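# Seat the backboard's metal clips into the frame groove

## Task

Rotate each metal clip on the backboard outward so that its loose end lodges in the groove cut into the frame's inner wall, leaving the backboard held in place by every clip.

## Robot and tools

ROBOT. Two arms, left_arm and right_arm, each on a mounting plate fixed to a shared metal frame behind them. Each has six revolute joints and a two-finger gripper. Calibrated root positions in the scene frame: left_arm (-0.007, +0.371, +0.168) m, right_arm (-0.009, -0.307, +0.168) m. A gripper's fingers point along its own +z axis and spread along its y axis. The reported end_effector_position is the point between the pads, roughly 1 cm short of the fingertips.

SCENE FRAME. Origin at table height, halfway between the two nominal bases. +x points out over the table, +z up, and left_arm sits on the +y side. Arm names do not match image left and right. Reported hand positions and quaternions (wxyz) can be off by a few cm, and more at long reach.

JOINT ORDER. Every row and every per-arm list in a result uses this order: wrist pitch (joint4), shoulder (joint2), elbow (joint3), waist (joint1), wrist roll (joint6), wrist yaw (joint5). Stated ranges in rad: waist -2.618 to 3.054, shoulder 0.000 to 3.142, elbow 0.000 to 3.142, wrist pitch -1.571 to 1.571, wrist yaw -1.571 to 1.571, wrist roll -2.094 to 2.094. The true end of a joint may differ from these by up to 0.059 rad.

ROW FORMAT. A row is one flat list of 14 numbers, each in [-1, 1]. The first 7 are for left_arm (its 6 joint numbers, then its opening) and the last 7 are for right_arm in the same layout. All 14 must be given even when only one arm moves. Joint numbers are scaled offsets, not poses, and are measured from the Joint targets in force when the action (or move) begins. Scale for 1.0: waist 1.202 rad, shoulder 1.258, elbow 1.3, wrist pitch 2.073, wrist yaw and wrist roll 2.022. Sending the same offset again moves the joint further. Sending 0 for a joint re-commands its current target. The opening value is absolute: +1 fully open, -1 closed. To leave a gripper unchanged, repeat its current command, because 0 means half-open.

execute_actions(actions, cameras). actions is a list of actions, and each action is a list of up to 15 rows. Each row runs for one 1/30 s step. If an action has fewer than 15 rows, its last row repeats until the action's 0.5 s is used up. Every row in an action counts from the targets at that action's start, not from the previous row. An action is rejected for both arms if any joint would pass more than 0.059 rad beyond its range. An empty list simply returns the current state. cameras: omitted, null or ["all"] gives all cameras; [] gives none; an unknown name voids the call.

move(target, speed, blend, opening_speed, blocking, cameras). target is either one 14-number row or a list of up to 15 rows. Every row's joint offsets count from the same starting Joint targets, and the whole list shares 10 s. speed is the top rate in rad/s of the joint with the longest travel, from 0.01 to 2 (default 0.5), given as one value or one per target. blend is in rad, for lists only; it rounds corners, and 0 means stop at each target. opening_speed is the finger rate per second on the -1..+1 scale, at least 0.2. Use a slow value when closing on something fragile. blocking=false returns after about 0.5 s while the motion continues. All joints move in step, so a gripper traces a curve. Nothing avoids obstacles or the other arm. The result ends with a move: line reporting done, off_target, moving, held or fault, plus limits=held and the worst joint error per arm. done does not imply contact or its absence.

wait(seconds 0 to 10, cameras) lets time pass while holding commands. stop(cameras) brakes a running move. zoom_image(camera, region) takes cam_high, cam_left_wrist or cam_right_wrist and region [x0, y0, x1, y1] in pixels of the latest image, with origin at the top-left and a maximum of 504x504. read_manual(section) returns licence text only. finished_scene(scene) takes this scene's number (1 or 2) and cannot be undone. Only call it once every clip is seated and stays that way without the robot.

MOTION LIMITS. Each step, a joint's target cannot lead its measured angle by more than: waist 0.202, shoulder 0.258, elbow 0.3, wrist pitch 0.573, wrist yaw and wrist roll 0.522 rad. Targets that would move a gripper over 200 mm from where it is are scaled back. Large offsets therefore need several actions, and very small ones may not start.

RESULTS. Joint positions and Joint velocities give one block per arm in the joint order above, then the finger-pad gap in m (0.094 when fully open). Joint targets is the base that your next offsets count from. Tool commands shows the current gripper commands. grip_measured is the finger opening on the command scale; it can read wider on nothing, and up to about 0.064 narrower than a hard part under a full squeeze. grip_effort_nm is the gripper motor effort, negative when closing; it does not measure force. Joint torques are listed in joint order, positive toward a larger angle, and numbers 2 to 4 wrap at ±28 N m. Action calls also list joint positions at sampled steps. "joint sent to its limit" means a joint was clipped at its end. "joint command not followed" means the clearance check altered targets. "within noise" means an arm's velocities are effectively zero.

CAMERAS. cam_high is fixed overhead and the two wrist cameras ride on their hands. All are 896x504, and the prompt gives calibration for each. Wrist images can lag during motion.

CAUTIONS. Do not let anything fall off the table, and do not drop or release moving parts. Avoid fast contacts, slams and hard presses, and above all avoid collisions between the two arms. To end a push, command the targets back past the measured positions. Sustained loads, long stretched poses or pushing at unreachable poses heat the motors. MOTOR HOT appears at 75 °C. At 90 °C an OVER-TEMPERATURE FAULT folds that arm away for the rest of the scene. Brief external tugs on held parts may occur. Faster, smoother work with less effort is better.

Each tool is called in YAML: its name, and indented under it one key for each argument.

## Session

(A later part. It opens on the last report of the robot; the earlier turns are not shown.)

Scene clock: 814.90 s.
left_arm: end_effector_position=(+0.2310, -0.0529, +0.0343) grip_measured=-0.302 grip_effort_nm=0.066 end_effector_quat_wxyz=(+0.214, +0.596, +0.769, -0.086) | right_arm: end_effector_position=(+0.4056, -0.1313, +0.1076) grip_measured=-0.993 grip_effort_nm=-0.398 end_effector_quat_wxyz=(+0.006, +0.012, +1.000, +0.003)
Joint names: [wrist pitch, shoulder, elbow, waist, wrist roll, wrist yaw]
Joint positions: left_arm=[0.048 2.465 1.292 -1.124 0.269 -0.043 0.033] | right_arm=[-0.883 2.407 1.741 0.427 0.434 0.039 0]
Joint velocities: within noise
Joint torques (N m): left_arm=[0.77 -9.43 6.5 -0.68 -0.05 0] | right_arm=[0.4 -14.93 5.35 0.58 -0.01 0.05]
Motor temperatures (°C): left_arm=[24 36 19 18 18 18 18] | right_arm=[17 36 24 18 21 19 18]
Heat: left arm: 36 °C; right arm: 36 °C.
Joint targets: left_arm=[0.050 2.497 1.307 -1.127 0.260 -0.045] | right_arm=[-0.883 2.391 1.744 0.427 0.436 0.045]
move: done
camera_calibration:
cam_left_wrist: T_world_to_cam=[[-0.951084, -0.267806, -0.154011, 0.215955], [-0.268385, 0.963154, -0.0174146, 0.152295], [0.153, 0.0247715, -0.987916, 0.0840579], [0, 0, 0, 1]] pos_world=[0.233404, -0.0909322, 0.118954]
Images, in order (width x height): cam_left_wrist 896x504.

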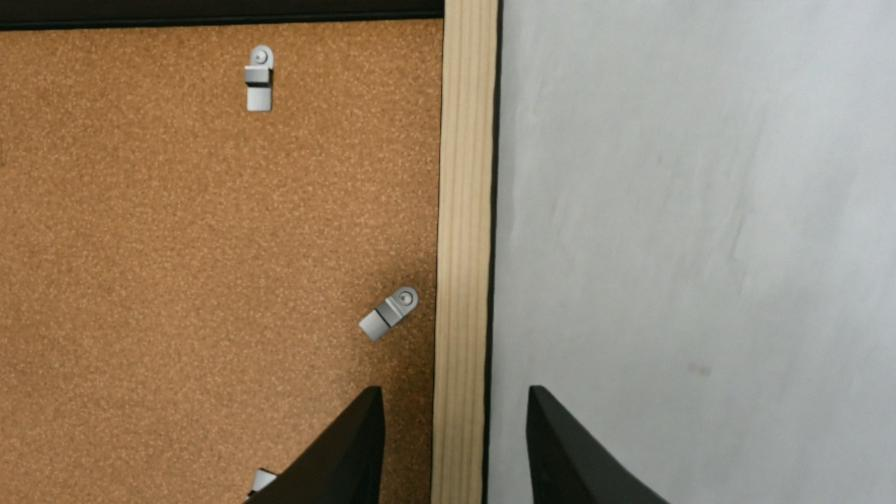

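move:
  target: [0,0,0,0,0,0,-0.85,0,0,0,0,0,0,-1]
  opening_speed: 0.4
  cameras: ["cam_left_wrist"]

Scene clock: 819.30 s.
left_arm: end_effector_position=(+0.2309, -0.0532, +0.0345) grip_measured=-0.780 grip_effort_nm=-1.013 end_effector_quat_wxyz=(+0.214, +0.596, +0.769, -0.086) | right_arm: end_effector_position=(+0.4056, -0.1313, +0.1076) grip_measured=-0.993 grip_effort_nm=-0.393 end_effector_quat_wxyz=(+0.006, +0.012, +1.000, +0.003)
Joint names: [wrist pitch, shoulder, elbow, waist, wrist roll, wrist yaw]
Joint positions: left_arm=[0.049 2.465 1.292 -1.124 0.269 -0.043 0.01] | right_arm=[-0.883 2.407 1.741 0.427 0.434 0.039 0]
Joint velocities: within noise
Joint torques (N m): left_arm=[0.81 -9.36 6.5 -0.72 -0.05 -0.02] | right_arm=[0.4 -14.91 5.35 0.57 -0.01 0.04]
Motor temperatures (°C): left_arm=[24 36 19 18 18 18 18] | right_arm=[17 36 24 18 21 19 18]
Heat: left arm: 36 °C; right arm: 36 °C.
Joint targets: left_arm=[0.050 2.497 1.307 -1.127 0.260 -0.046] | right_arm=[-0.883 2.391 1.744 0.427 0.436 0.045]
move: done
camera_calibration:
cam_left_wrist: T_world_to_cam=[[-0.95102, -0.267974, -0.154114, 0.21584], [-0.268377, 0.963135, -0.0185824, 0.152627], [0.153412, 0.0236884, -0.987878, 0.084049], [0, 0, 0, 1]] pos_world=[0.233336, -0.0911516, 0.11913]
Images, in order (width x height): cam_left_wrist 896x504.

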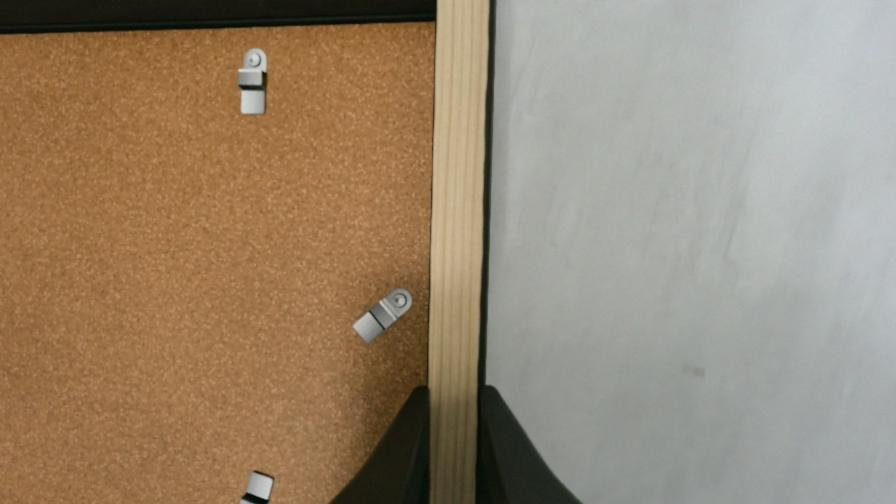

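move:
  target: [0,0,0,0,0,0,-0.85,0.0753,0.1399,-0.0296,0.1323,-0.0682,0.002,-1]
  speed: 0.4
  cameras: ["cam_right_wrist"]

Scene clock: 826.60 s.
left_arm: end_effector_position=(+0.2309, -0.0532, +0.0345) grip_measured=-0.783 grip_effort_nm=-1.062 end_effector_quat_wxyz=(+0.214, +0.596, +0.769, -0.086) | right_arm: end_effector_position=(+0.3613, -0.0704, +0.0343) grip_measured=-0.993 grip_effort_nm=-0.393 end_effector_quat_wxyz=(-0.013, -0.133, +0.991, -0.007)
Joint names: [wrist pitch, shoulder, elbow, waist, wrist roll, wrist yaw]
Joint positions: left_arm=[0.049 2.465 1.292 -1.124 0.269 -0.043 0.01] | right_arm=[-0.738 2.568 1.708 0.589 0.306 0.041 0]
Joint velocities: within noise
Joint torques (N m): left_arm=[0.77 -9.39 6.53 -0.59 -0.06 -0.01] | right_arm=[0.44 -13.85 4.49 0.35 -0.12 0.07]
Motor temperatures (°C): left_arm=[25 37 20 18 18 18 18] | right_arm=[17 37 24 18 21 19 18]
Heat: left arm: 37 °C; right arm: 37 °C.
Joint targets: left_arm=[0.050 2.497 1.307 -1.127 0.260 -0.046] | right_arm=[-0.726 2.568 1.706 0.585 0.298 0.049]
move: done
camera_calibration:
cam_right_wrist: T_world_to_cam=[[0.256474, -0.966203, 0.0259318, -0.164817], [-0.872641, -0.219935, 0.436034, 0.327264], [-0.415594, -0.13446, -0.899557, 0.260809], [0, 0, 0, 1]] pos_world=[0.436246, -0.0522015, 0.0961884]
Images, in order (width x height): cam_right_wrist 896x504.

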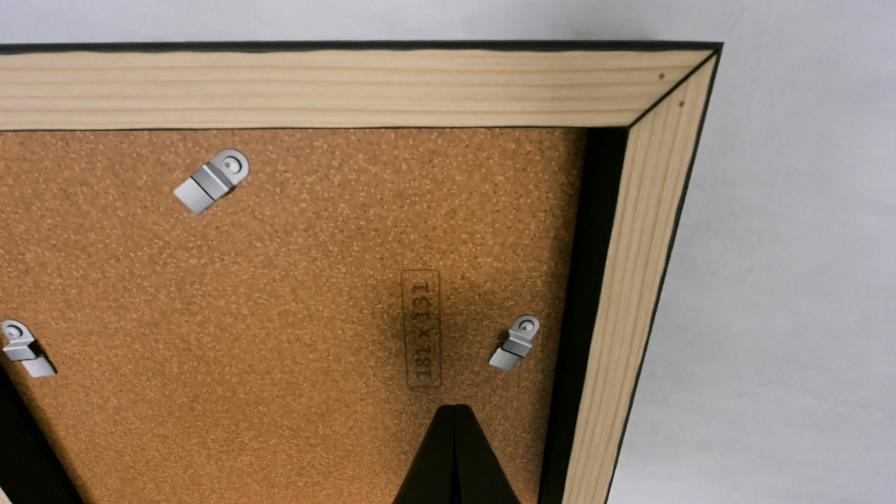

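move:
  target:
    - [0,0,0,0,0,0,-0.85,0.026,0,0,-0.0075,-0.003,0,-1]
    - [0,0,0,0,0,0,-0.85,0.026,0.0330,0,-0.0075,-0.003,0,-1]
  speed: 0.2
  cameras: ["cam_right_wrist"]

zoom_image:
  camera: "cam_right_wrist"
  region: [370, 304, 630, 504]

Scene clock: 850.60 s.
left_arm: end_effector_position=(+0.2309, -0.0532, +0.0345) grip_measured=-0.783 grip_effort_nm=-1.057 end_effector_quat_wxyz=(+0.214, +0.596, +0.769, -0.086) | right_arm: end_effector_position=(+0.3688, -0.0681, +0.0225) grip_measured=-0.993 grip_effort_nm=-0.398 end_effector_quat_wxyz=(+0.001, -0.133, +0.991, +0.000)
Joint names: [wrist pitch, shoulder, elbow, waist, wrist roll, wrist yaw]
Joint positions: left_arm=[0.049 2.465 1.292 -1.124 0.269 -0.043 0.01] | right_arm=[-0.679 2.595 1.708 0.583 0.299 0.041 0]
Joint velocities: within noise
Joint torques (N m): left_arm=[0.79 -9.54 6.5 -0.75 -0.09 -0.01] | right_arm=[0.43 -12.68 4.44 0.05 -0.11 0.07]
Motor temperatures (°C): left_arm=[25 37 20 18 18 18 19] | right_arm=[17 39 24 18 21 19 18]
Heat: left arm: 37 °C; right arm: 39 °C.
Joint targets: left_arm=[0.050 2.497 1.307 -1.127 0.260 -0.046] | right_arm=[-0.672 2.609 1.706 0.577 0.292 0.049]
move: done
camera_calibration:
cam_right_wrist: T_world_to_cam=[[0.255436, -0.966689, 0.0162816, -0.163615], [-0.883915, -0.226675, 0.40904, 0.343747], [-0.391724, -0.118875, -0.912371, 0.246196], [0, 0, 0, 1]] pos_world=[0.442077, -0.0509795, 0.0866799]
Images, in order (width x height): cam_right_wrist 896x504.

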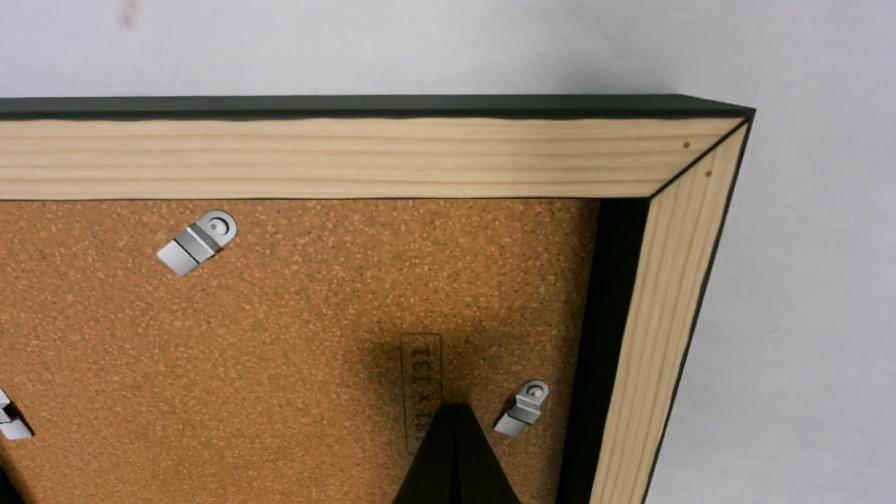

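Scaled by 1.938.

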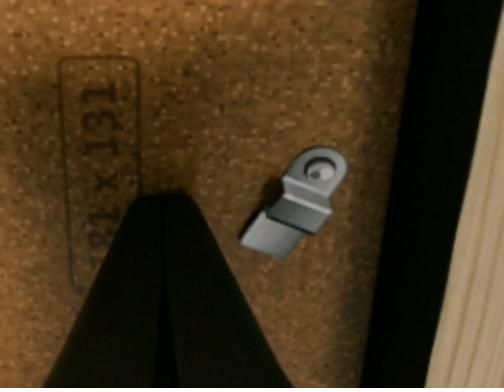

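move:
  target: [0,0,0,0,0,0,-0.85,0,0.0060,0,0,0,0,-1]
  speed: 0.1
  cameras: []

Scene clock: 855.57 s.
left_arm: end_effector_position=(+0.2309, -0.0532, +0.0345) grip_measured=-0.783 grip_effort_nm=-1.048 end_effector_quat_wxyz=(+0.214, +0.596, +0.769, -0.086) | right_arm: end_effector_position=(+0.3687, -0.0681, +0.0222) grip_measured=-0.993 grip_effort_nm=-0.398 end_effector_quat_wxyz=(+0.001, -0.133, +0.991, +0.000)
Joint names: [wrist pitch, shoulder, elbow, waist, wrist roll, wrist yaw]
Joint positions: left_arm=[0.049 2.465 1.292 -1.124 0.269 -0.043 0.01] | right_arm=[-0.679 2.596 1.708 0.583 0.299 0.041 0]
Joint velocities: within noise
Joint torques (N m): left_arm=[0.79 -9.52 6.6 -0.65 -0.06 -0.03] | right_arm=[0.43 -12.1 4.51 0.09 -0.1 0.07]
Motor temperatures (°C): left_arm=[25 37 20 18 18 18 19] | right_arm=[17 39 24 18 21 19 18]
Heat: left arm: 37 °C; right arm: 39 °C.
Joint targets: left_arm=[0.050 2.497 1.307 -1.127 0.260 -0.046] | right_arm=[-0.672 2.617 1.706 0.577 0.292 0.049]
move: done
No camera images: "cameras" was empty.

move:
  target:
    - [0,0,0,0,0,0,-0.85,0,-0.0485,0,0,0,0,-1]
    - [0,0,0,0,0,0,-0.85,0.0024,-0.0485,-0.0177,-0.0177,-0.0076,0,-1]
  speed: 0.1
  cameras: ["cam_right_wrist"]

zoom_image:
  camera: "cam_right_wrist"
  region: [370, 304, 630, 504]

Scene clock: 868.93 s.
left_arm: end_effector_position=(+0.2310, -0.0533, +0.0346) grip_measured=-0.783 grip_effort_nm=-1.062 end_effector_quat_wxyz=(+0.214, +0.596, +0.769, -0.087) | right_arm: end_effector_position=(+0.3708, -0.0755, +0.0221) grip_measured=-0.993 grip_effort_nm=-0.398 end_effector_quat_wxyz=(-0.001, -0.131, +0.991, +0.001)
Joint names: [wrist pitch, shoulder, elbow, waist, wrist roll, wrist yaw]
Joint positions: left_arm=[0.05 2.465 1.292 -1.124 0.269 -0.043 0.01] | right_arm=[-0.676 2.591 1.697 0.564 0.285 0.036 0]
Joint velocities: within noise
Joint torques (N m): left_arm=[0.78 -9.51 6.54 -0.66 -0.07 -0.02] | right_arm=[0.45 -17.25 3.56 -0.21 -0.1 0.11]
Motor temperatures (°C): left_arm=[25 37 21 18 18 18 19] | right_arm=[17 38 24 18 21 19 18]
Heat: left arm: 37 °C; right arm: 38 °C.
Joint targets: left_arm=[0.050 2.497 1.307 -1.127 0.260 -0.046] | right_arm=[-0.667 2.555 1.683 0.555 0.277 0.049]
move: done
camera_calibration:
cam_right_wrist: T_world_to_cam=[[0.251924, -0.967662, 0.0128385, -0.169966], [-0.882719, -0.224332, 0.412895, 0.343696], [-0.396663, -0.115351, -0.910688, 0.247773], [0, 0, 0, 1]] pos_world=[0.444488, -0.0587874, 0.0859153]
Images, in order (width x height): cam_right_wrist 896x504.

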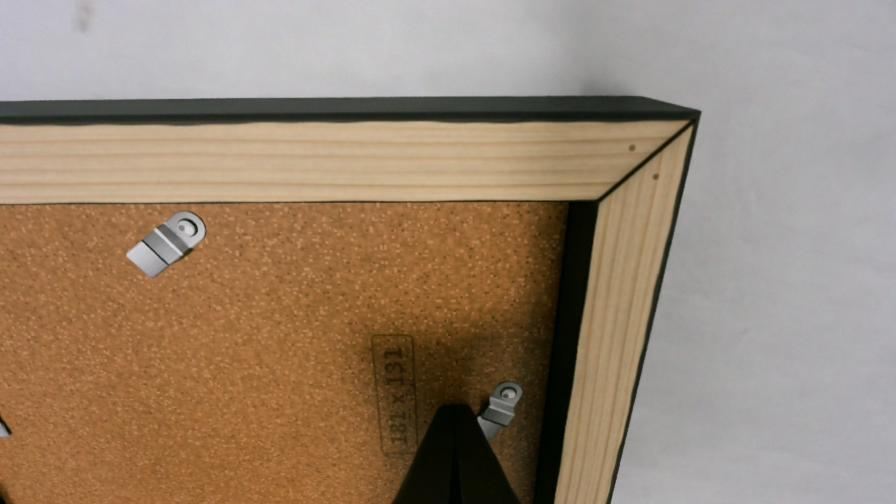

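Scaled by 1.938.

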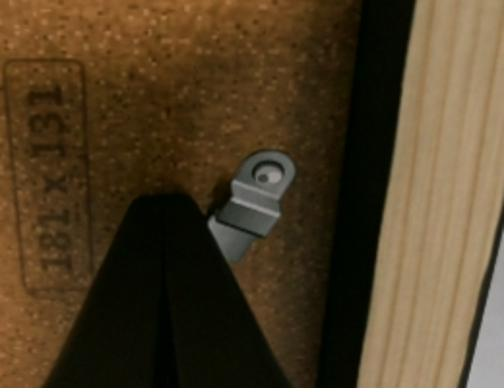

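move:
  target: [0,0,0,0,0,0,-0.85,0.0022,-0.003,-0.0058,-0.012,-0.005,0.004,-1]
  speed: 0.1
  cameras: ["cam_right_wrist"]

zoom_image:
  camera: "cam_right_wrist"
  region: [370, 304, 630, 504]

Scene clock: 875.70 s.
left_arm: end_effector_position=(+0.2311, -0.0534, +0.0346) grip_measured=-0.783 grip_effort_nm=-1.053 end_effector_quat_wxyz=(+0.215, +0.596, +0.769, -0.087) | right_arm: end_effector_position=(+0.3715, -0.0784, +0.0220) grip_measured=-0.993 grip_effort_nm=-0.398 end_effector_quat_wxyz=(-0.001, -0.132, +0.991, +0.002)
Joint names: [wrist pitch, shoulder, elbow, waist, wrist roll, wrist yaw]
Joint positions: left_arm=[0.05 2.465 1.292 -1.124 0.269 -0.043 0.01] | right_arm=[-0.671 2.587 1.69 0.557 0.275 0.034 0]
Joint velocities: within noise
Joint torques (N m): left_arm=[0.78 -9.44 6.64 -0.64 -0.11 -0.04] | right_arm=[0.45 -17.22 3.56 -0.96 -0.1 0.22]
Motor temperatures (°C): left_arm=[25 37 21 18 18 18 19] | right_arm=[17 40 23 18 21 19 18]
Heat: left arm: 37 °C; right arm: 40 °C.
Joint targets: left_arm=[0.050 2.497 1.307 -1.127 0.260 -0.046] | right_arm=[-0.663 2.552 1.675 0.541 0.267 0.057]
move: off_target (right_arm); right_arm: the shoulder is farthest, 0.036 rad from its target
camera_calibration:
cam_right_wrist: T_world_to_cam=[[0.254488, -0.967015, 0.0108737, -0.173866], [-0.881899, -0.227445, 0.412943, 0.343083], [-0.396849, -0.114679, -0.910692, 0.24779], [0, 0, 0, 1]] pos_world=[0.445147, -0.0616816, 0.0858767]
Images, in order (width x height): cam_right_wrist 896x504.

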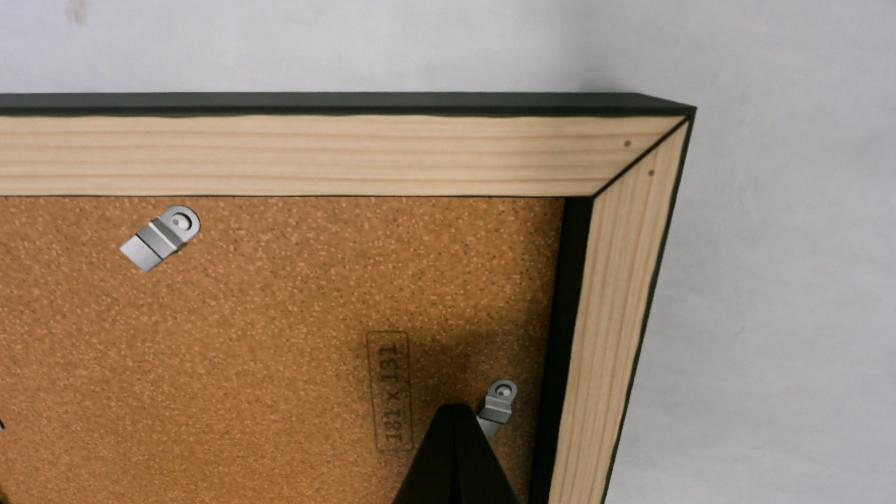

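Scaled by 1.938.

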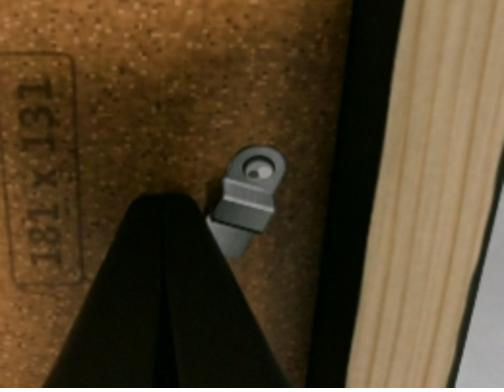

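execute_actions:
  actions: []

Scene clock: 903.77 s.
left_arm: end_effector_position=(+0.2311, -0.0534, +0.0346) grip_measured=-0.783 grip_effort_nm=-1.053 end_effector_quat_wxyz=(+0.215, +0.596, +0.769, -0.087) | right_arm: end_effector_position=(+0.3713, -0.0785, +0.0220) grip_measured=-0.993 grip_effort_nm=-0.398 end_effector_quat_wxyz=(-0.001, -0.133, +0.991, +0.002)
Joint names: [wrist pitch, shoulder, elbow, waist, wrist roll, wrist yaw]
Joint positions: left_arm=[0.05 2.465 1.292 -1.124 0.269 -0.043 0.01] | right_arm=[-0.671 2.587 1.689 0.557 0.274 0.034 0]
Joint velocities: within noise
Joint torques (N m): left_arm=[0.77 -9.42 6.57 -0.68 -0.05 0.01] | right_arm=[0.45 -17.21 3.62 -0.96 -0.11 0.23]
Motor temperatures (°C): left_arm=[25 37 21 18 18 18 20] | right_arm=[17 38 23 18 21 19 18]
Heat: left arm: 37 °C; right arm: 38 °C.
Joint targets: left_arm=[0.050 2.497 1.307 -1.127 0.260 -0.046] | right_arm=[-0.663 2.552 1.675 0.541 0.267 0.057]
Tool commands: left_gripper/opening=-0.85 right_gripper/opening=-1.0
camera_calibration:
cam_left_wrist: T_world_to_cam=[[-0.950924, -0.268167, -0.15437, 0.215897], [-0.268405, 0.963105, -0.0196954, 0.152919], [0.153956, 0.0227048, -0.987817, 0.0839807], [0, 0, 0, 1]] pos_world=[0.233417, -0.091287, 0.119297]
cam_right_wrist: T_world_to_cam=[[0.255244, -0.966814, 0.0109784, -0.174172], [-0.881589, -0.228052, 0.413273, 0.342809], [-0.397054, -0.115164, -0.910541, 0.247694], [0, 0, 0, 1]] pos_world=[0.445021, -0.0616884, 0.0857738]

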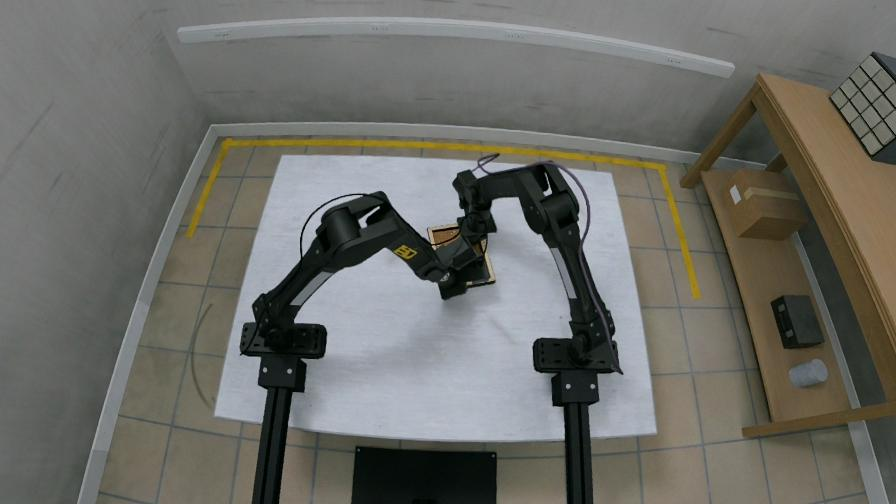

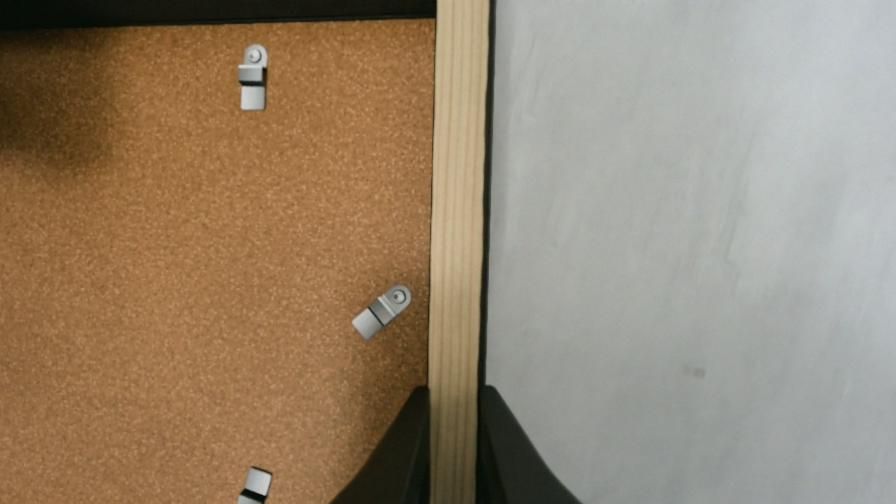

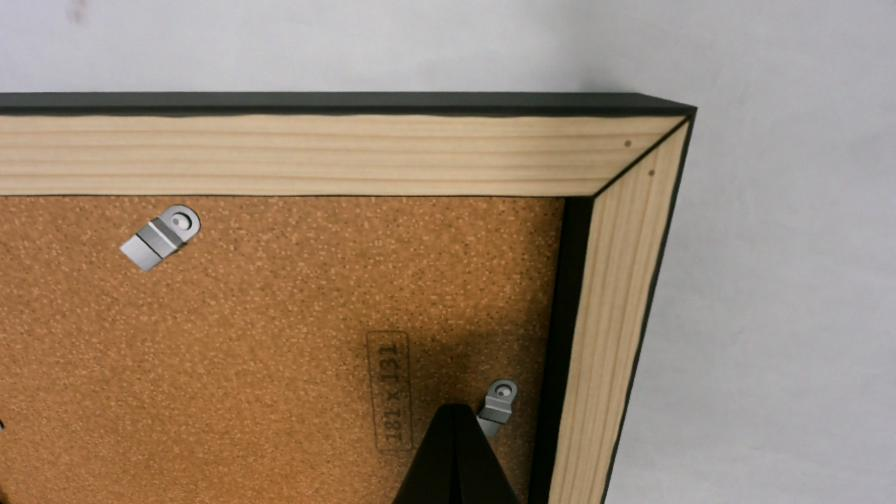

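move:
  target: [0,0,0,0,0,0,-0.85,0.0022,-0.0032,-0.0054,-0.0100,-0.0052,0,-1]
  speed: 0.1
  cameras: ["cam_left_wrist","cam_right_wrist"]

Scene clock: 951.63 s.
left_arm: end_effector_position=(+0.2315, -0.0542, +0.0350) grip_measured=-0.783 grip_effort_nm=-1.053 end_effector_quat_wxyz=(+0.216, +0.595, +0.769, -0.087) | right_arm: end_effector_position=(+0.3718, -0.0823, +0.0220) grip_measured=-0.993 grip_effort_nm=-0.408 end_effector_quat_wxyz=(-0.004, -0.133, +0.991, +0.005)
Joint names: [wrist pitch, shoulder, elbow, waist, wrist roll, wrist yaw]
Joint positions: left_arm=[0.054 2.465 1.292 -1.124 0.269 -0.043 0.01] | right_arm=[-0.67 2.583 1.683 0.547 0.264 0.028 0]
Joint velocities: within noise
Joint torques (N m): left_arm=[0.75 -9.46 6.54 -0.65 -0.07 -0.03] | right_arm=[0.47 -17.21 3.6 -1.13 -0.11 0.28]
Motor temperatures (°C): left_arm=[25 38 21 18 18 18 20] | right_arm=[17 38 23 18 21 19 18]
Heat: left arm: 38 °C; right arm: 38 °C.
Joint targets: left_arm=[0.050 2.497 1.307 -1.127 0.260 -0.046] | right_arm=[-0.658 2.548 1.668 0.529 0.256 0.057]
move: done
camera_calibration:
cam_left_wrist: T_world_to_cam=[[-0.950604, -0.268811, -0.155221, 0.216088], [-0.268494, 0.962997, -0.0234053, 0.153891], [0.155769, 0.0194267, -0.987602, 0.0837504], [0, 0, 0, 1]] pos_world=[0.233687, -0.0917372, 0.119855]
cam_right_wrist: T_world_to_cam=[[0.255356, -0.96683, 0.00572587, -0.177871], [-0.879486, -0.229819, 0.416759, 0.341324], [-0.401619, -0.111458, -0.908999, 0.249483], [0, 0, 0, 1]] pos_world=[0.445807, -0.0657215, 0.0855487]
Images, in order (width x height): cam_left_wrist 896x504, cam_right_wrist 896x504.

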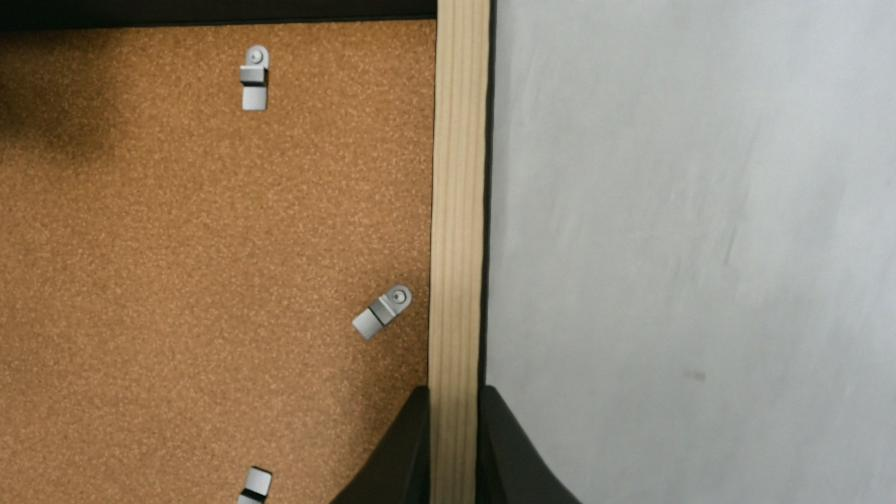

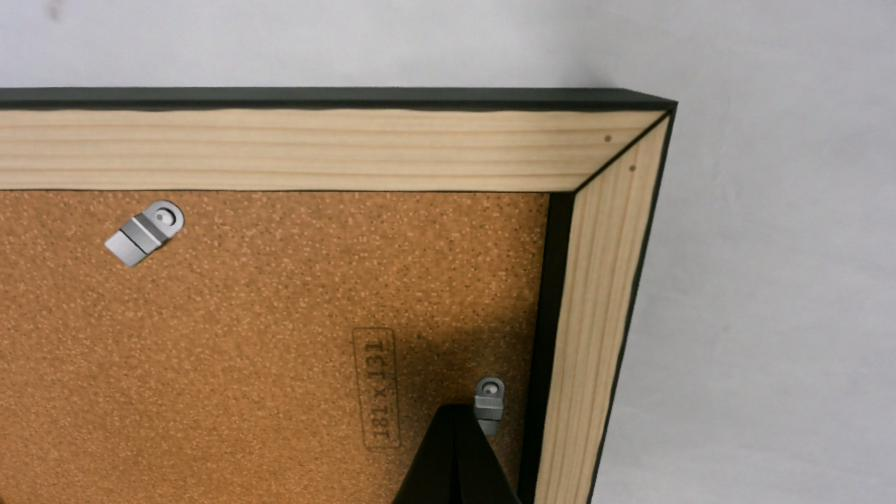

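move:
  target: [0,0,0,0,0,0,-0.85,0.0020,-0.0028,-0.0048,-0.0100,-0.0052,0,-1]
  speed: 0.1
  cameras: ["cam_left_wrist","cam_right_wrist"]

move:
  target: [0,0,0,0,0,0,-0.85,0.0020,-0.0028,-0.0048,-0.0090,-0.0048,0,-1]
  speed: 0.1
  cameras: ["cam_right_wrist"]

Scene clock: 976.57 s.
left_arm: end_effector_position=(+0.2321, -0.0553, +0.0357) grip_measured=-0.783 grip_effort_nm=-1.057 end_effector_quat_wxyz=(+0.219, +0.595, +0.768, -0.089) | right_arm: end_effector_position=(+0.3725, -0.0848, +0.0223) grip_measured=-0.993 grip_effort_nm=-0.398 end_effector_quat_wxyz=(-0.005, -0.134, +0.991, +0.009)
Joint names: [wrist pitch, shoulder, elbow, waist, wrist roll, wrist yaw]
Joint positions: left_arm=[0.06 2.465 1.292 -1.124 0.269 -0.043 0.01] | right_arm=[-0.667 2.579 1.676 0.538 0.253 0.02 0]
Joint velocities: within noise
Joint torques (N m): left_arm=[0.71 -9.5 6.64 -0.79 -0.03 -0.03] | right_arm=[0.49 -17.16 3.55 -1.42 -0.12 0.37]
Motor temperatures (°C): left_arm=[25 38 21 18 18 18 20] | right_arm=[17 39 23 18 21 19 18]
Heat: left arm: 38 °C; right arm: 39 °C.
Joint targets: left_arm=[0.050 2.497 1.307 -1.127 0.260 -0.046] | right_arm=[-0.654 2.544 1.662 0.517 0.245 0.057]
move: off_target (right_arm); right_arm: the wrist yaw is farthest, 0.037 rad from its target
camera_calibration:
cam_left_wrist: T_world_to_cam=[[-0.950087, -0.269847, -0.156578, 0.216391], [-0.268622, 0.962799, -0.0293408, 0.155446], [0.15867, 0.0141839, -0.98723, 0.0833743], [0, 0, 0, 1]] pos_world=[0.234117, -0.0924536, 0.120752]
cam_right_wrist: T_world_to_cam=[[0.257515, -0.966272, -0.0022584, -0.180999], [-0.877639, -0.23487, 0.417835, 0.340116], [-0.404273, -0.105617, -0.90852, 0.251202], [0, 0, 0, 1]] pos_world=[0.446663, -0.0684798, 0.0857009]
Images, in order (width x height): cam_left_wrist 896x504, cam_right_wrist 896x504.

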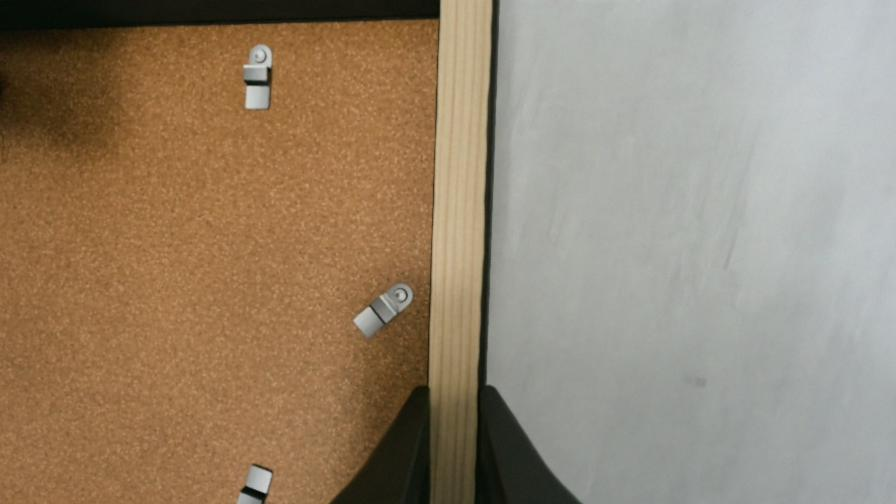

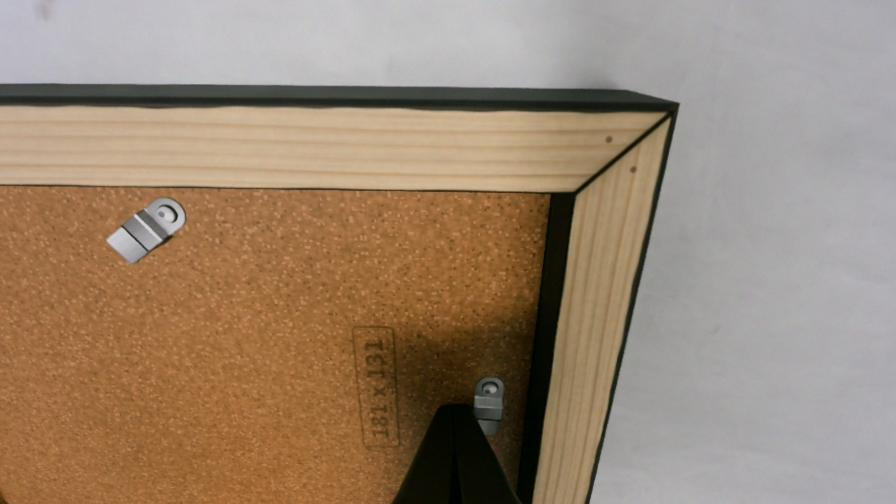

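Scene clock: 977.30 s.
left_arm: end_effector_position=(+0.2326, -0.0562, +0.0362) grip_measured=-0.783 grip_effort_nm=-1.048 end_effector_quat_wxyz=(+0.221, +0.594, +0.768, -0.089) | right_arm: end_effector_position=(+0.3725, -0.0875, +0.0224) grip_measured=-0.993 grip_effort_nm=-0.403 end_effector_quat_wxyz=(-0.007, -0.135, +0.991, +0.012)
Joint names: [wrist pitch, shoulder, elbow, waist, wrist roll, wrist yaw]
Joint positions: left_arm=[0.065 2.465 1.292 -1.124 0.269 -0.043 0.01] | right_arm=[-0.665 2.576 1.67 0.53 0.243 0.013 0]
Joint velocities: within noise
Joint torques (N m): left_arm=[0.66 -9.46 6.52 -0.81 -0.05 -0.01] | right_arm=[0.5 -17.07 3.56 -1.66 -0.09 0.43]
Motor temperatures (°C): left_arm=[25 38 21 18 18 18 20] | right_arm=[17 39 23 18 21 19 18]
Heat: left arm: 38 °C; right arm: 39 °C.
Joint targets: left_arm=[0.050 2.497 1.307 -1.127 0.260 -0.046] | right_arm=[-0.650 2.541 1.656 0.506 0.236 0.057]
move: off_target (right_arm); right_arm: the wrist yaw is farthest, 0.044 rad from its target
camera_calibration:
cam_right_wrist: T_world_to_cam=[[0.25899, -0.965839, -0.00895489, -0.184035], [-0.875313, -0.238615, 0.420583, 0.338207], [-0.408352, -0.101088, -0.90721, 0.25294], [0, 0, 0, 1]] pos_world=[0.446989, -0.0714781, 0.0855774]
Images, in order (width x height): cam_right_wrist 896x504.

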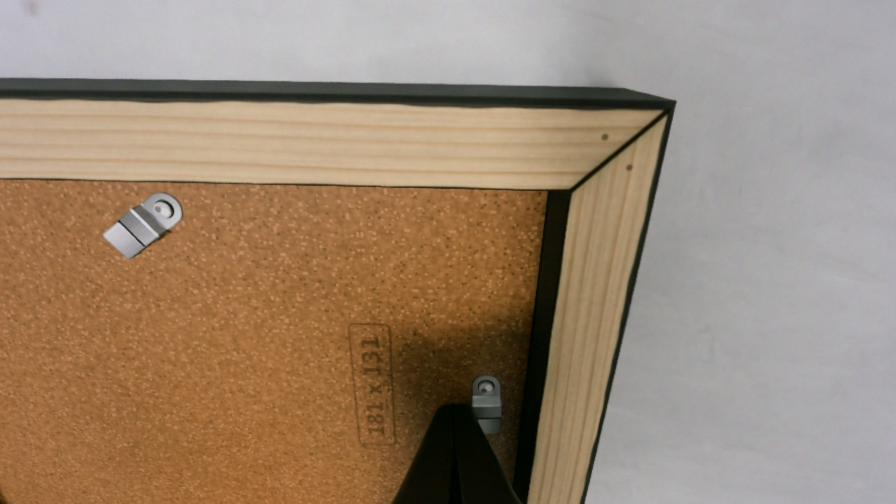

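move:
  target: [0,0,0,0,0,0,-0.85,0.0077,-0.0111,-0.0231,0.0374,0.0158,-0.0015,-1]
  speed: 0.15
  cameras: ["cam_left_wrist","cam_right_wrist"]

Scene clock: 1038.37 s.
left_arm: end_effector_position=(+0.2319, -0.0552, +0.0356) grip_measured=-0.783 grip_effort_nm=-1.057 end_effector_quat_wxyz=(+0.218, +0.595, +0.768, -0.089) | right_arm: end_effector_position=(+0.3699, -0.0847, +0.0222) grip_measured=-0.993 grip_effort_nm=-0.398 end_effector_quat_wxyz=(+0.003, -0.134, +0.991, +0.006)
Joint names: [wrist pitch, shoulder, elbow, waist, wrist roll, wrist yaw]
Joint positions: left_arm=[0.059 2.465 1.292 -1.124 0.269 -0.042 0.01] | right_arm=[-0.635 2.563 1.641 0.545 0.259 0.031 0]
Joint velocities: within noise
Joint torques (N m): left_arm=[0.67 -9.52 6.49 -0.54 -0.06 -0.02] | right_arm=[0.39 -17.18 3.49 1.14 0.06 0.22]
Motor temperatures (°C): left_arm=[24 38 21 18 18 18 20] | right_arm=[17 40 23 18 21 19 18]
Heat: left arm: 38 °C; right arm: 40 °C.
Joint targets: left_arm=[0.050 2.497 1.307 -1.127 0.260 -0.045] | right_arm=[-0.634 2.527 1.626 0.551 0.268 0.054]
move: off_target (right_arm); right_arm: the shoulder is farthest, 0.036 rad from its target
camera_calibration:
cam_left_wrist: T_world_to_cam=[[-0.95037, -0.269373, -0.155674, 0.216239], [-0.268279, 0.962923, -0.0283953, 0.155125], [0.157551, 0.0147781, -0.9874, 0.0835803], [0, 0, 0, 1]] pos_world=[0.233956, -0.0923595, 0.120595]
cam_right_wrist: T_world_to_cam=[[0.257331, -0.966312, 0.00466361, -0.180404], [-0.884408, -0.23357, 0.404063, 0.340873], [-0.389362, -0.108103, -0.914719, 0.244451], [0, 0, 0, 1]] pos_world=[0.443074, -0.0682826, 0.0867111]
Images, in order (width x height): cam_left_wrist 896x504, cam_right_wrist 896x504.

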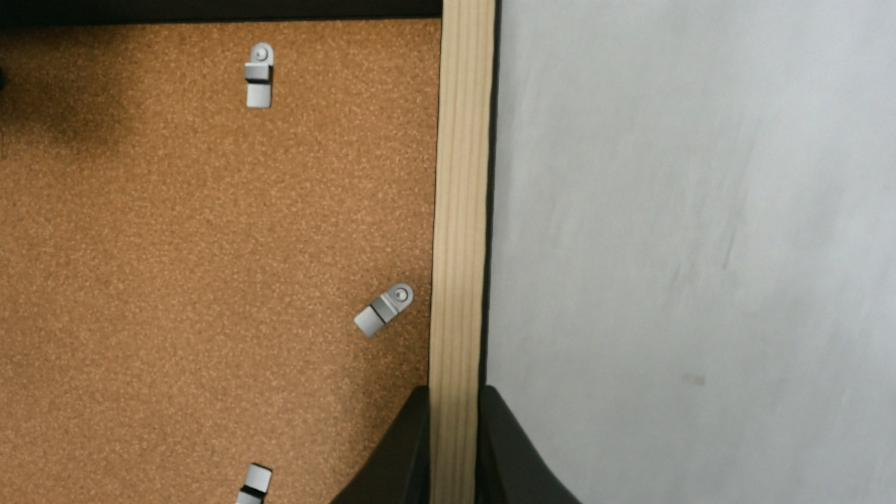

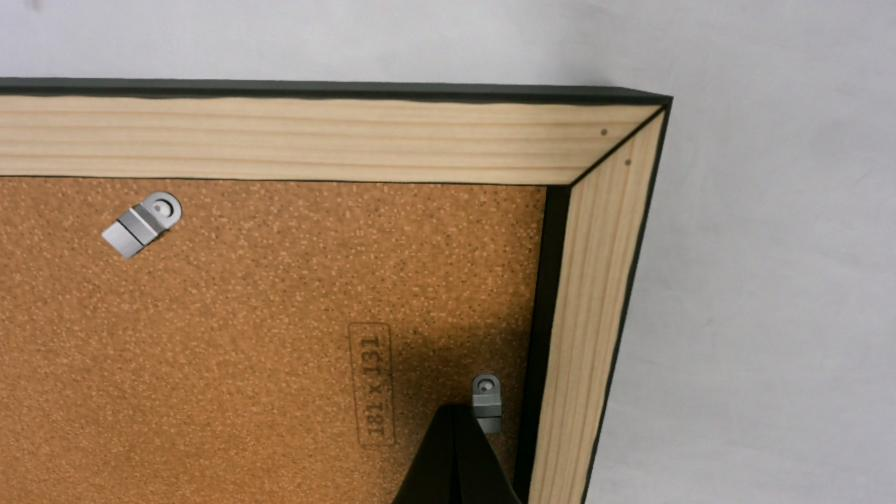

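move:
  target: [0,0,0,0,0,0,-0.85,-0.0030,-0.0050,0,0,0,0,-1]
  speed: 0.15
  cameras: ["cam_left_wrist","cam_right_wrist"]

Scene clock: 1047.90 s.
left_arm: end_effector_position=(+0.2319, -0.0552, +0.0356) grip_measured=-0.783 grip_effort_nm=-1.048 end_effector_quat_wxyz=(+0.218, +0.595, +0.768, -0.089) | right_arm: end_effector_position=(+0.3701, -0.0847, +0.0224) grip_measured=-0.993 grip_effort_nm=-0.398 end_effector_quat_wxyz=(+0.004, -0.133, +0.991, +0.006)
Joint names: [wrist pitch, shoulder, elbow, waist, wrist roll, wrist yaw]
Joint positions: left_arm=[0.059 2.465 1.292 -1.124 0.269 -0.042 0.01] | right_arm=[-0.634 2.563 1.641 0.545 0.261 0.031 0]
Joint velocities: within noise
Joint torques (N m): left_arm=[0.72 -9.48 6.58 -0.76 -0.06 -0.03] | right_arm=[0.32 -17.72 3.49 1.09 0.03 0.22]
Motor temperatures (°C): left_arm=[24 38 21 18 18 18 20] | right_arm=[17 43 23 18 21 19 18]
Heat: left arm: 38 °C; right arm: 43 °C.
Joint targets: left_arm=[0.050 2.497 1.307 -1.127 0.260 -0.045] | right_arm=[-0.640 2.520 1.626 0.551 0.268 0.054]
move: off_target (right_arm); right_arm: the shoulder is farthest, 0.042 rad from its target
camera_calibration:
cam_left_wrist: T_world_to_cam=[[-0.95037, -0.269373, -0.155674, 0.216239], [-0.268279, 0.962923, -0.0283953, 0.155125], [0.157551, 0.0147781, -0.9874, 0.0835803], [0, 0, 0, 1]] pos_world=[0.233956, -0.0923595, 0.120595]
cam_right_wrist: T_world_to_cam=[[0.256193, -0.966615, 0.0044517, -0.179977], [-0.884942, -0.232688, 0.403403, 0.341187], [-0.3889, -0.107289, -0.915012, 0.244636], [0, 0, 0, 1]] pos_world=[0.443178, -0.0683311, 0.0870097]
Images, in order (width x height): cam_left_wrist 896x504, cam_right_wrist 896x504.

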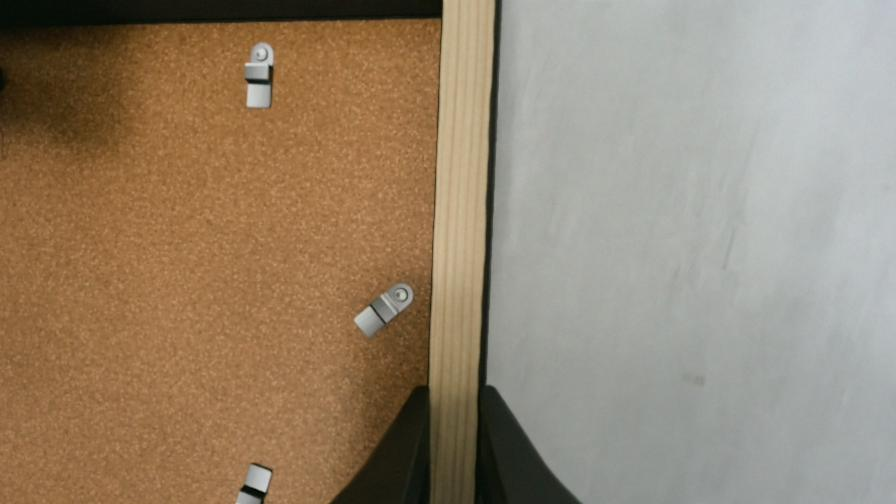

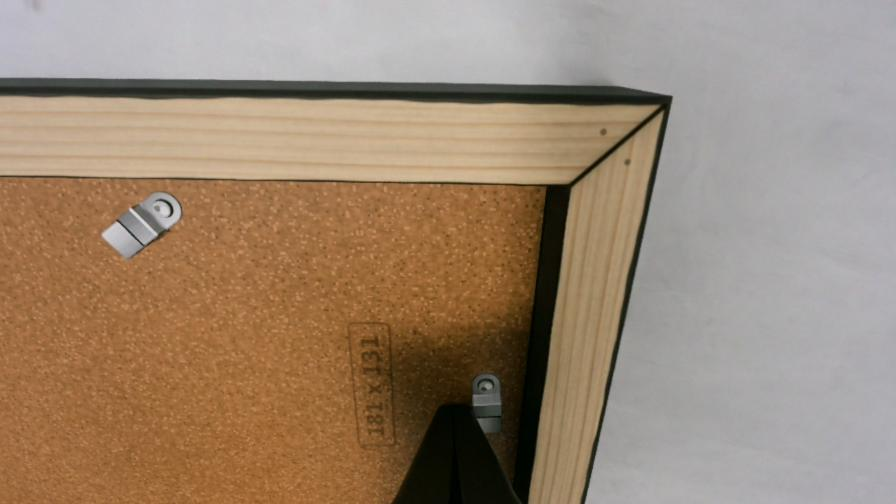

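move:
  target: [0,0,0,0,0,0,-0.85,-0.0020,-0.0080,0,0,0,0,-1]
  speed: 0.15
  cameras: ["cam_left_wrist","cam_right_wrist"]

Scene clock: 1051.93 s.
left_arm: end_effector_position=(+0.2314, -0.0544, +0.0351) grip_measured=-0.783 grip_effort_nm=-1.048 end_effector_quat_wxyz=(+0.217, +0.595, +0.769, -0.088) | right_arm: end_effector_position=(+0.3728, -0.0852, +0.0264) grip_measured=-0.993 grip_effort_nm=-0.398 end_effector_quat_wxyz=(+0.009, -0.133, +0.991, +0.003)
Joint names: [wrist pitch, shoulder, elbow, waist, wrist roll, wrist yaw]
Joint positions: left_arm=[0.055 2.465 1.292 -1.124 0.269 -0.042 0.01] | right_arm=[-0.636 2.553 1.641 0.545 0.261 0.041 0]
Joint velocities: within noise
Joint torques (N m): left_arm=[0.76 -9.57 6.61 -0.66 -0.04 -0.03] | right_arm=[0.32 -17.74 3.56 1.11 0.04 0.12]
Motor temperatures (°C): left_arm=[24 38 21 18 18 18 20] | right_arm=[17 44 23 18 21 19 18]
Heat: left arm: 38 °C; right arm: 44 °C.
Joint targets: left_arm=[0.050 2.497 1.307 -1.127 0.260 -0.046] | right_arm=[-0.645 2.510 1.626 0.551 0.268 0.054]
move: off_target (right_arm); right_arm: the shoulder is farthest, 0.043 rad from its target
camera_calibration:
cam_left_wrist: T_world_to_cam=[[-0.950724, -0.268663, -0.15474, 0.21603], [-0.268191, 0.963059, -0.024315, 0.154056], [0.155556, 0.018383, -0.987656, 0.0838388], [0, 0, 0, 1]] pos_world=[0.23366, -0.0918669, 0.119978]
cam_right_wrist: T_world_to_cam=[[0.255649, -0.966701, 0.0115115, -0.181213], [-0.889721, -0.2306, 0.393981, 0.34411], [-0.378207, -0.110963, -0.919047, 0.245117], [0, 0, 0, 1]] pos_world=[0.445194, -0.0686281, 0.0917871]
Images, in order (width x height): cam_left_wrist 896x504, cam_right_wrist 896x504.

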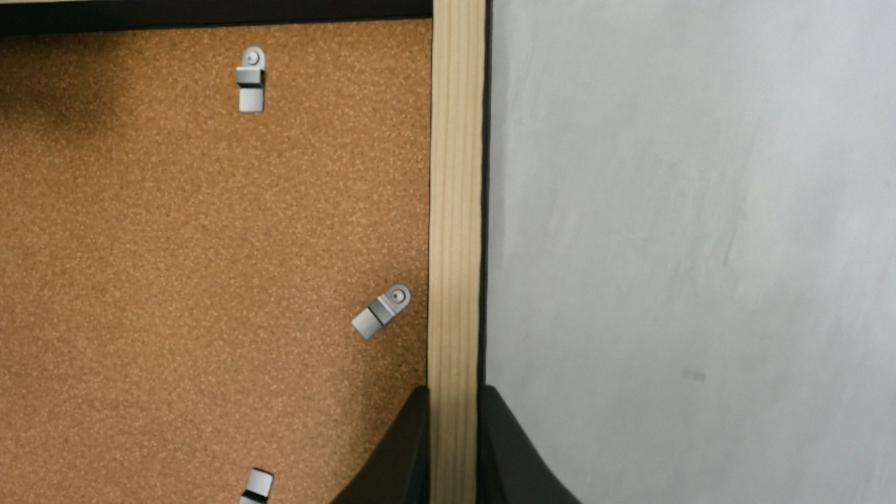

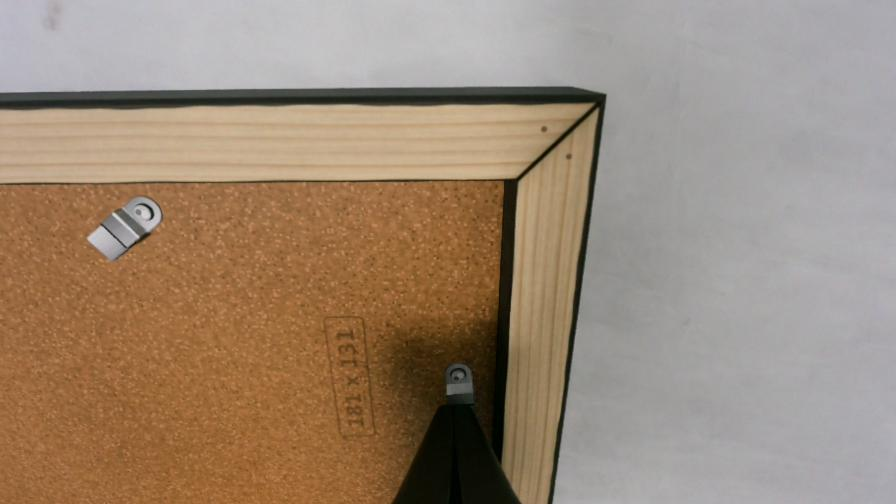

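move:
  target:
    - [0,0,0,0,0,0,-0.85,0,-0.0056,-0.0081,0,0,-0.001,-1]
    - [0,0,0,0,0,0,-0.85,0,-0.0056,-0.0081,0.018,0.0099,-0.001,-1]
    - [0,0,0,0,0,0,-0.85,0.0154,0.0460,-0.0081,0.018,0.0099,-0.001,-1]
  speed: 0.2
  cameras: ["cam_left_wrist","cam_right_wrist"]

Scene clock: 1087.53 s.
left_arm: end_effector_position=(+0.2314, -0.0544, +0.0351) grip_measured=-0.783 grip_effort_nm=-1.053 end_effector_quat_wxyz=(+0.217, +0.595, +0.769, -0.088) | right_arm: end_effector_position=(+0.3653, -0.0784, +0.0243) grip_measured=-0.993 grip_effort_nm=-0.403 end_effector_quat_wxyz=(+0.008, -0.135, +0.991, +0.002)
Joint names: [wrist pitch, shoulder, elbow, waist, wrist roll, wrist yaw]
Joint positions: left_arm=[0.055 2.465 1.292 -1.124 0.269 -0.042 0.01] | right_arm=[-0.625 2.552 1.626 0.568 0.28 0.042 0]
Joint velocities: within noise
Joint torques (N m): left_arm=[0.71 -9.42 6.49 -0.62 -0.07 -0.02] | right_arm=[0.52 -12.14 3.79 1.05 0.03 0.09]
Motor temperatures (°C): left_arm=[24 38 21 18 18 18 21] | right_arm=[17 41 23 18 21 19 18]
Heat: left arm: 38 °C; right arm: 41 °C.
Joint targets: left_arm=[0.050 2.497 1.307 -1.127 0.260 -0.046] | right_arm=[-0.612 2.568 1.615 0.572 0.288 0.052]
move: done
camera_calibration:
cam_left_wrist: T_world_to_cam=[[-0.950724, -0.268663, -0.15474, 0.21603], [-0.268191, 0.963059, -0.024315, 0.154056], [0.155556, 0.018383, -0.987656, 0.0838388], [0, 0, 0, 1]] pos_world=[0.23366, -0.0918669, 0.119978]
cam_right_wrist: T_world_to_cam=[[0.258322, -0.965969, 0.0131603, -0.173617], [-0.888589, -0.23224, 0.395567, 0.339198], [-0.37905, -0.113878, -0.918343, 0.241195], [0, 0, 0, 1]] pos_world=[0.437682, -0.0614666, 0.0896083]
Images, in order (width x height): cam_left_wrist 896x504, cam_right_wrist 896x504.

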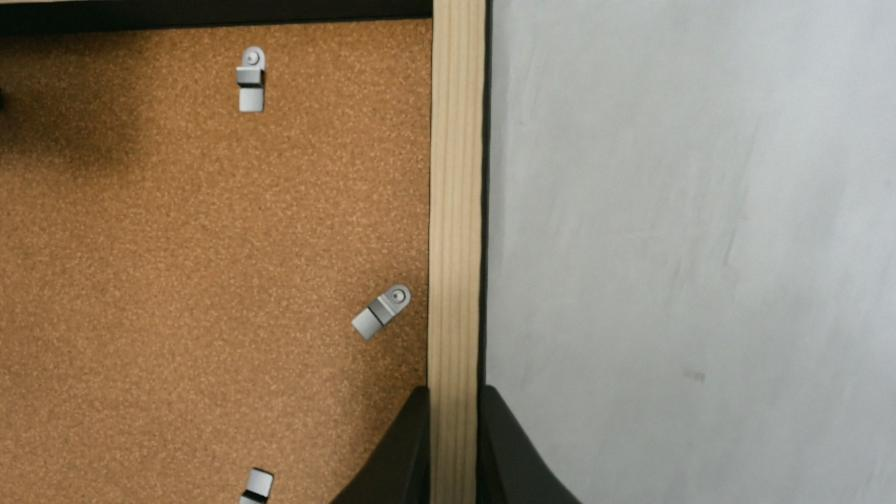

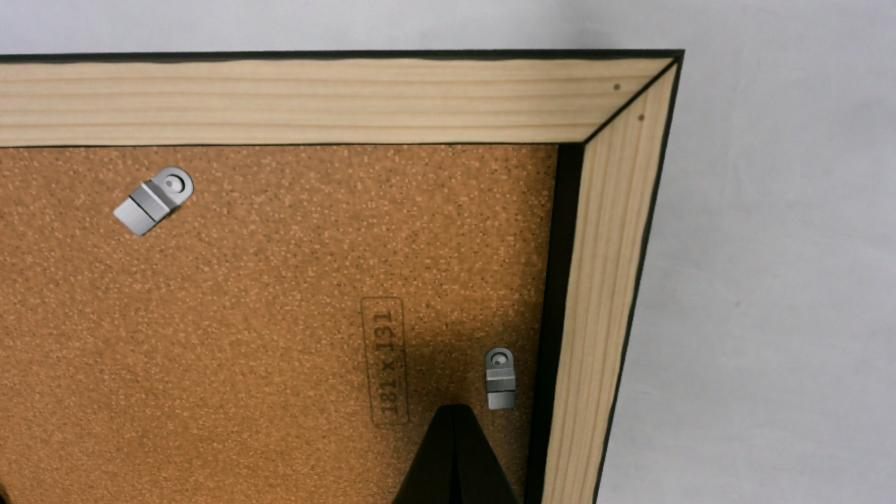

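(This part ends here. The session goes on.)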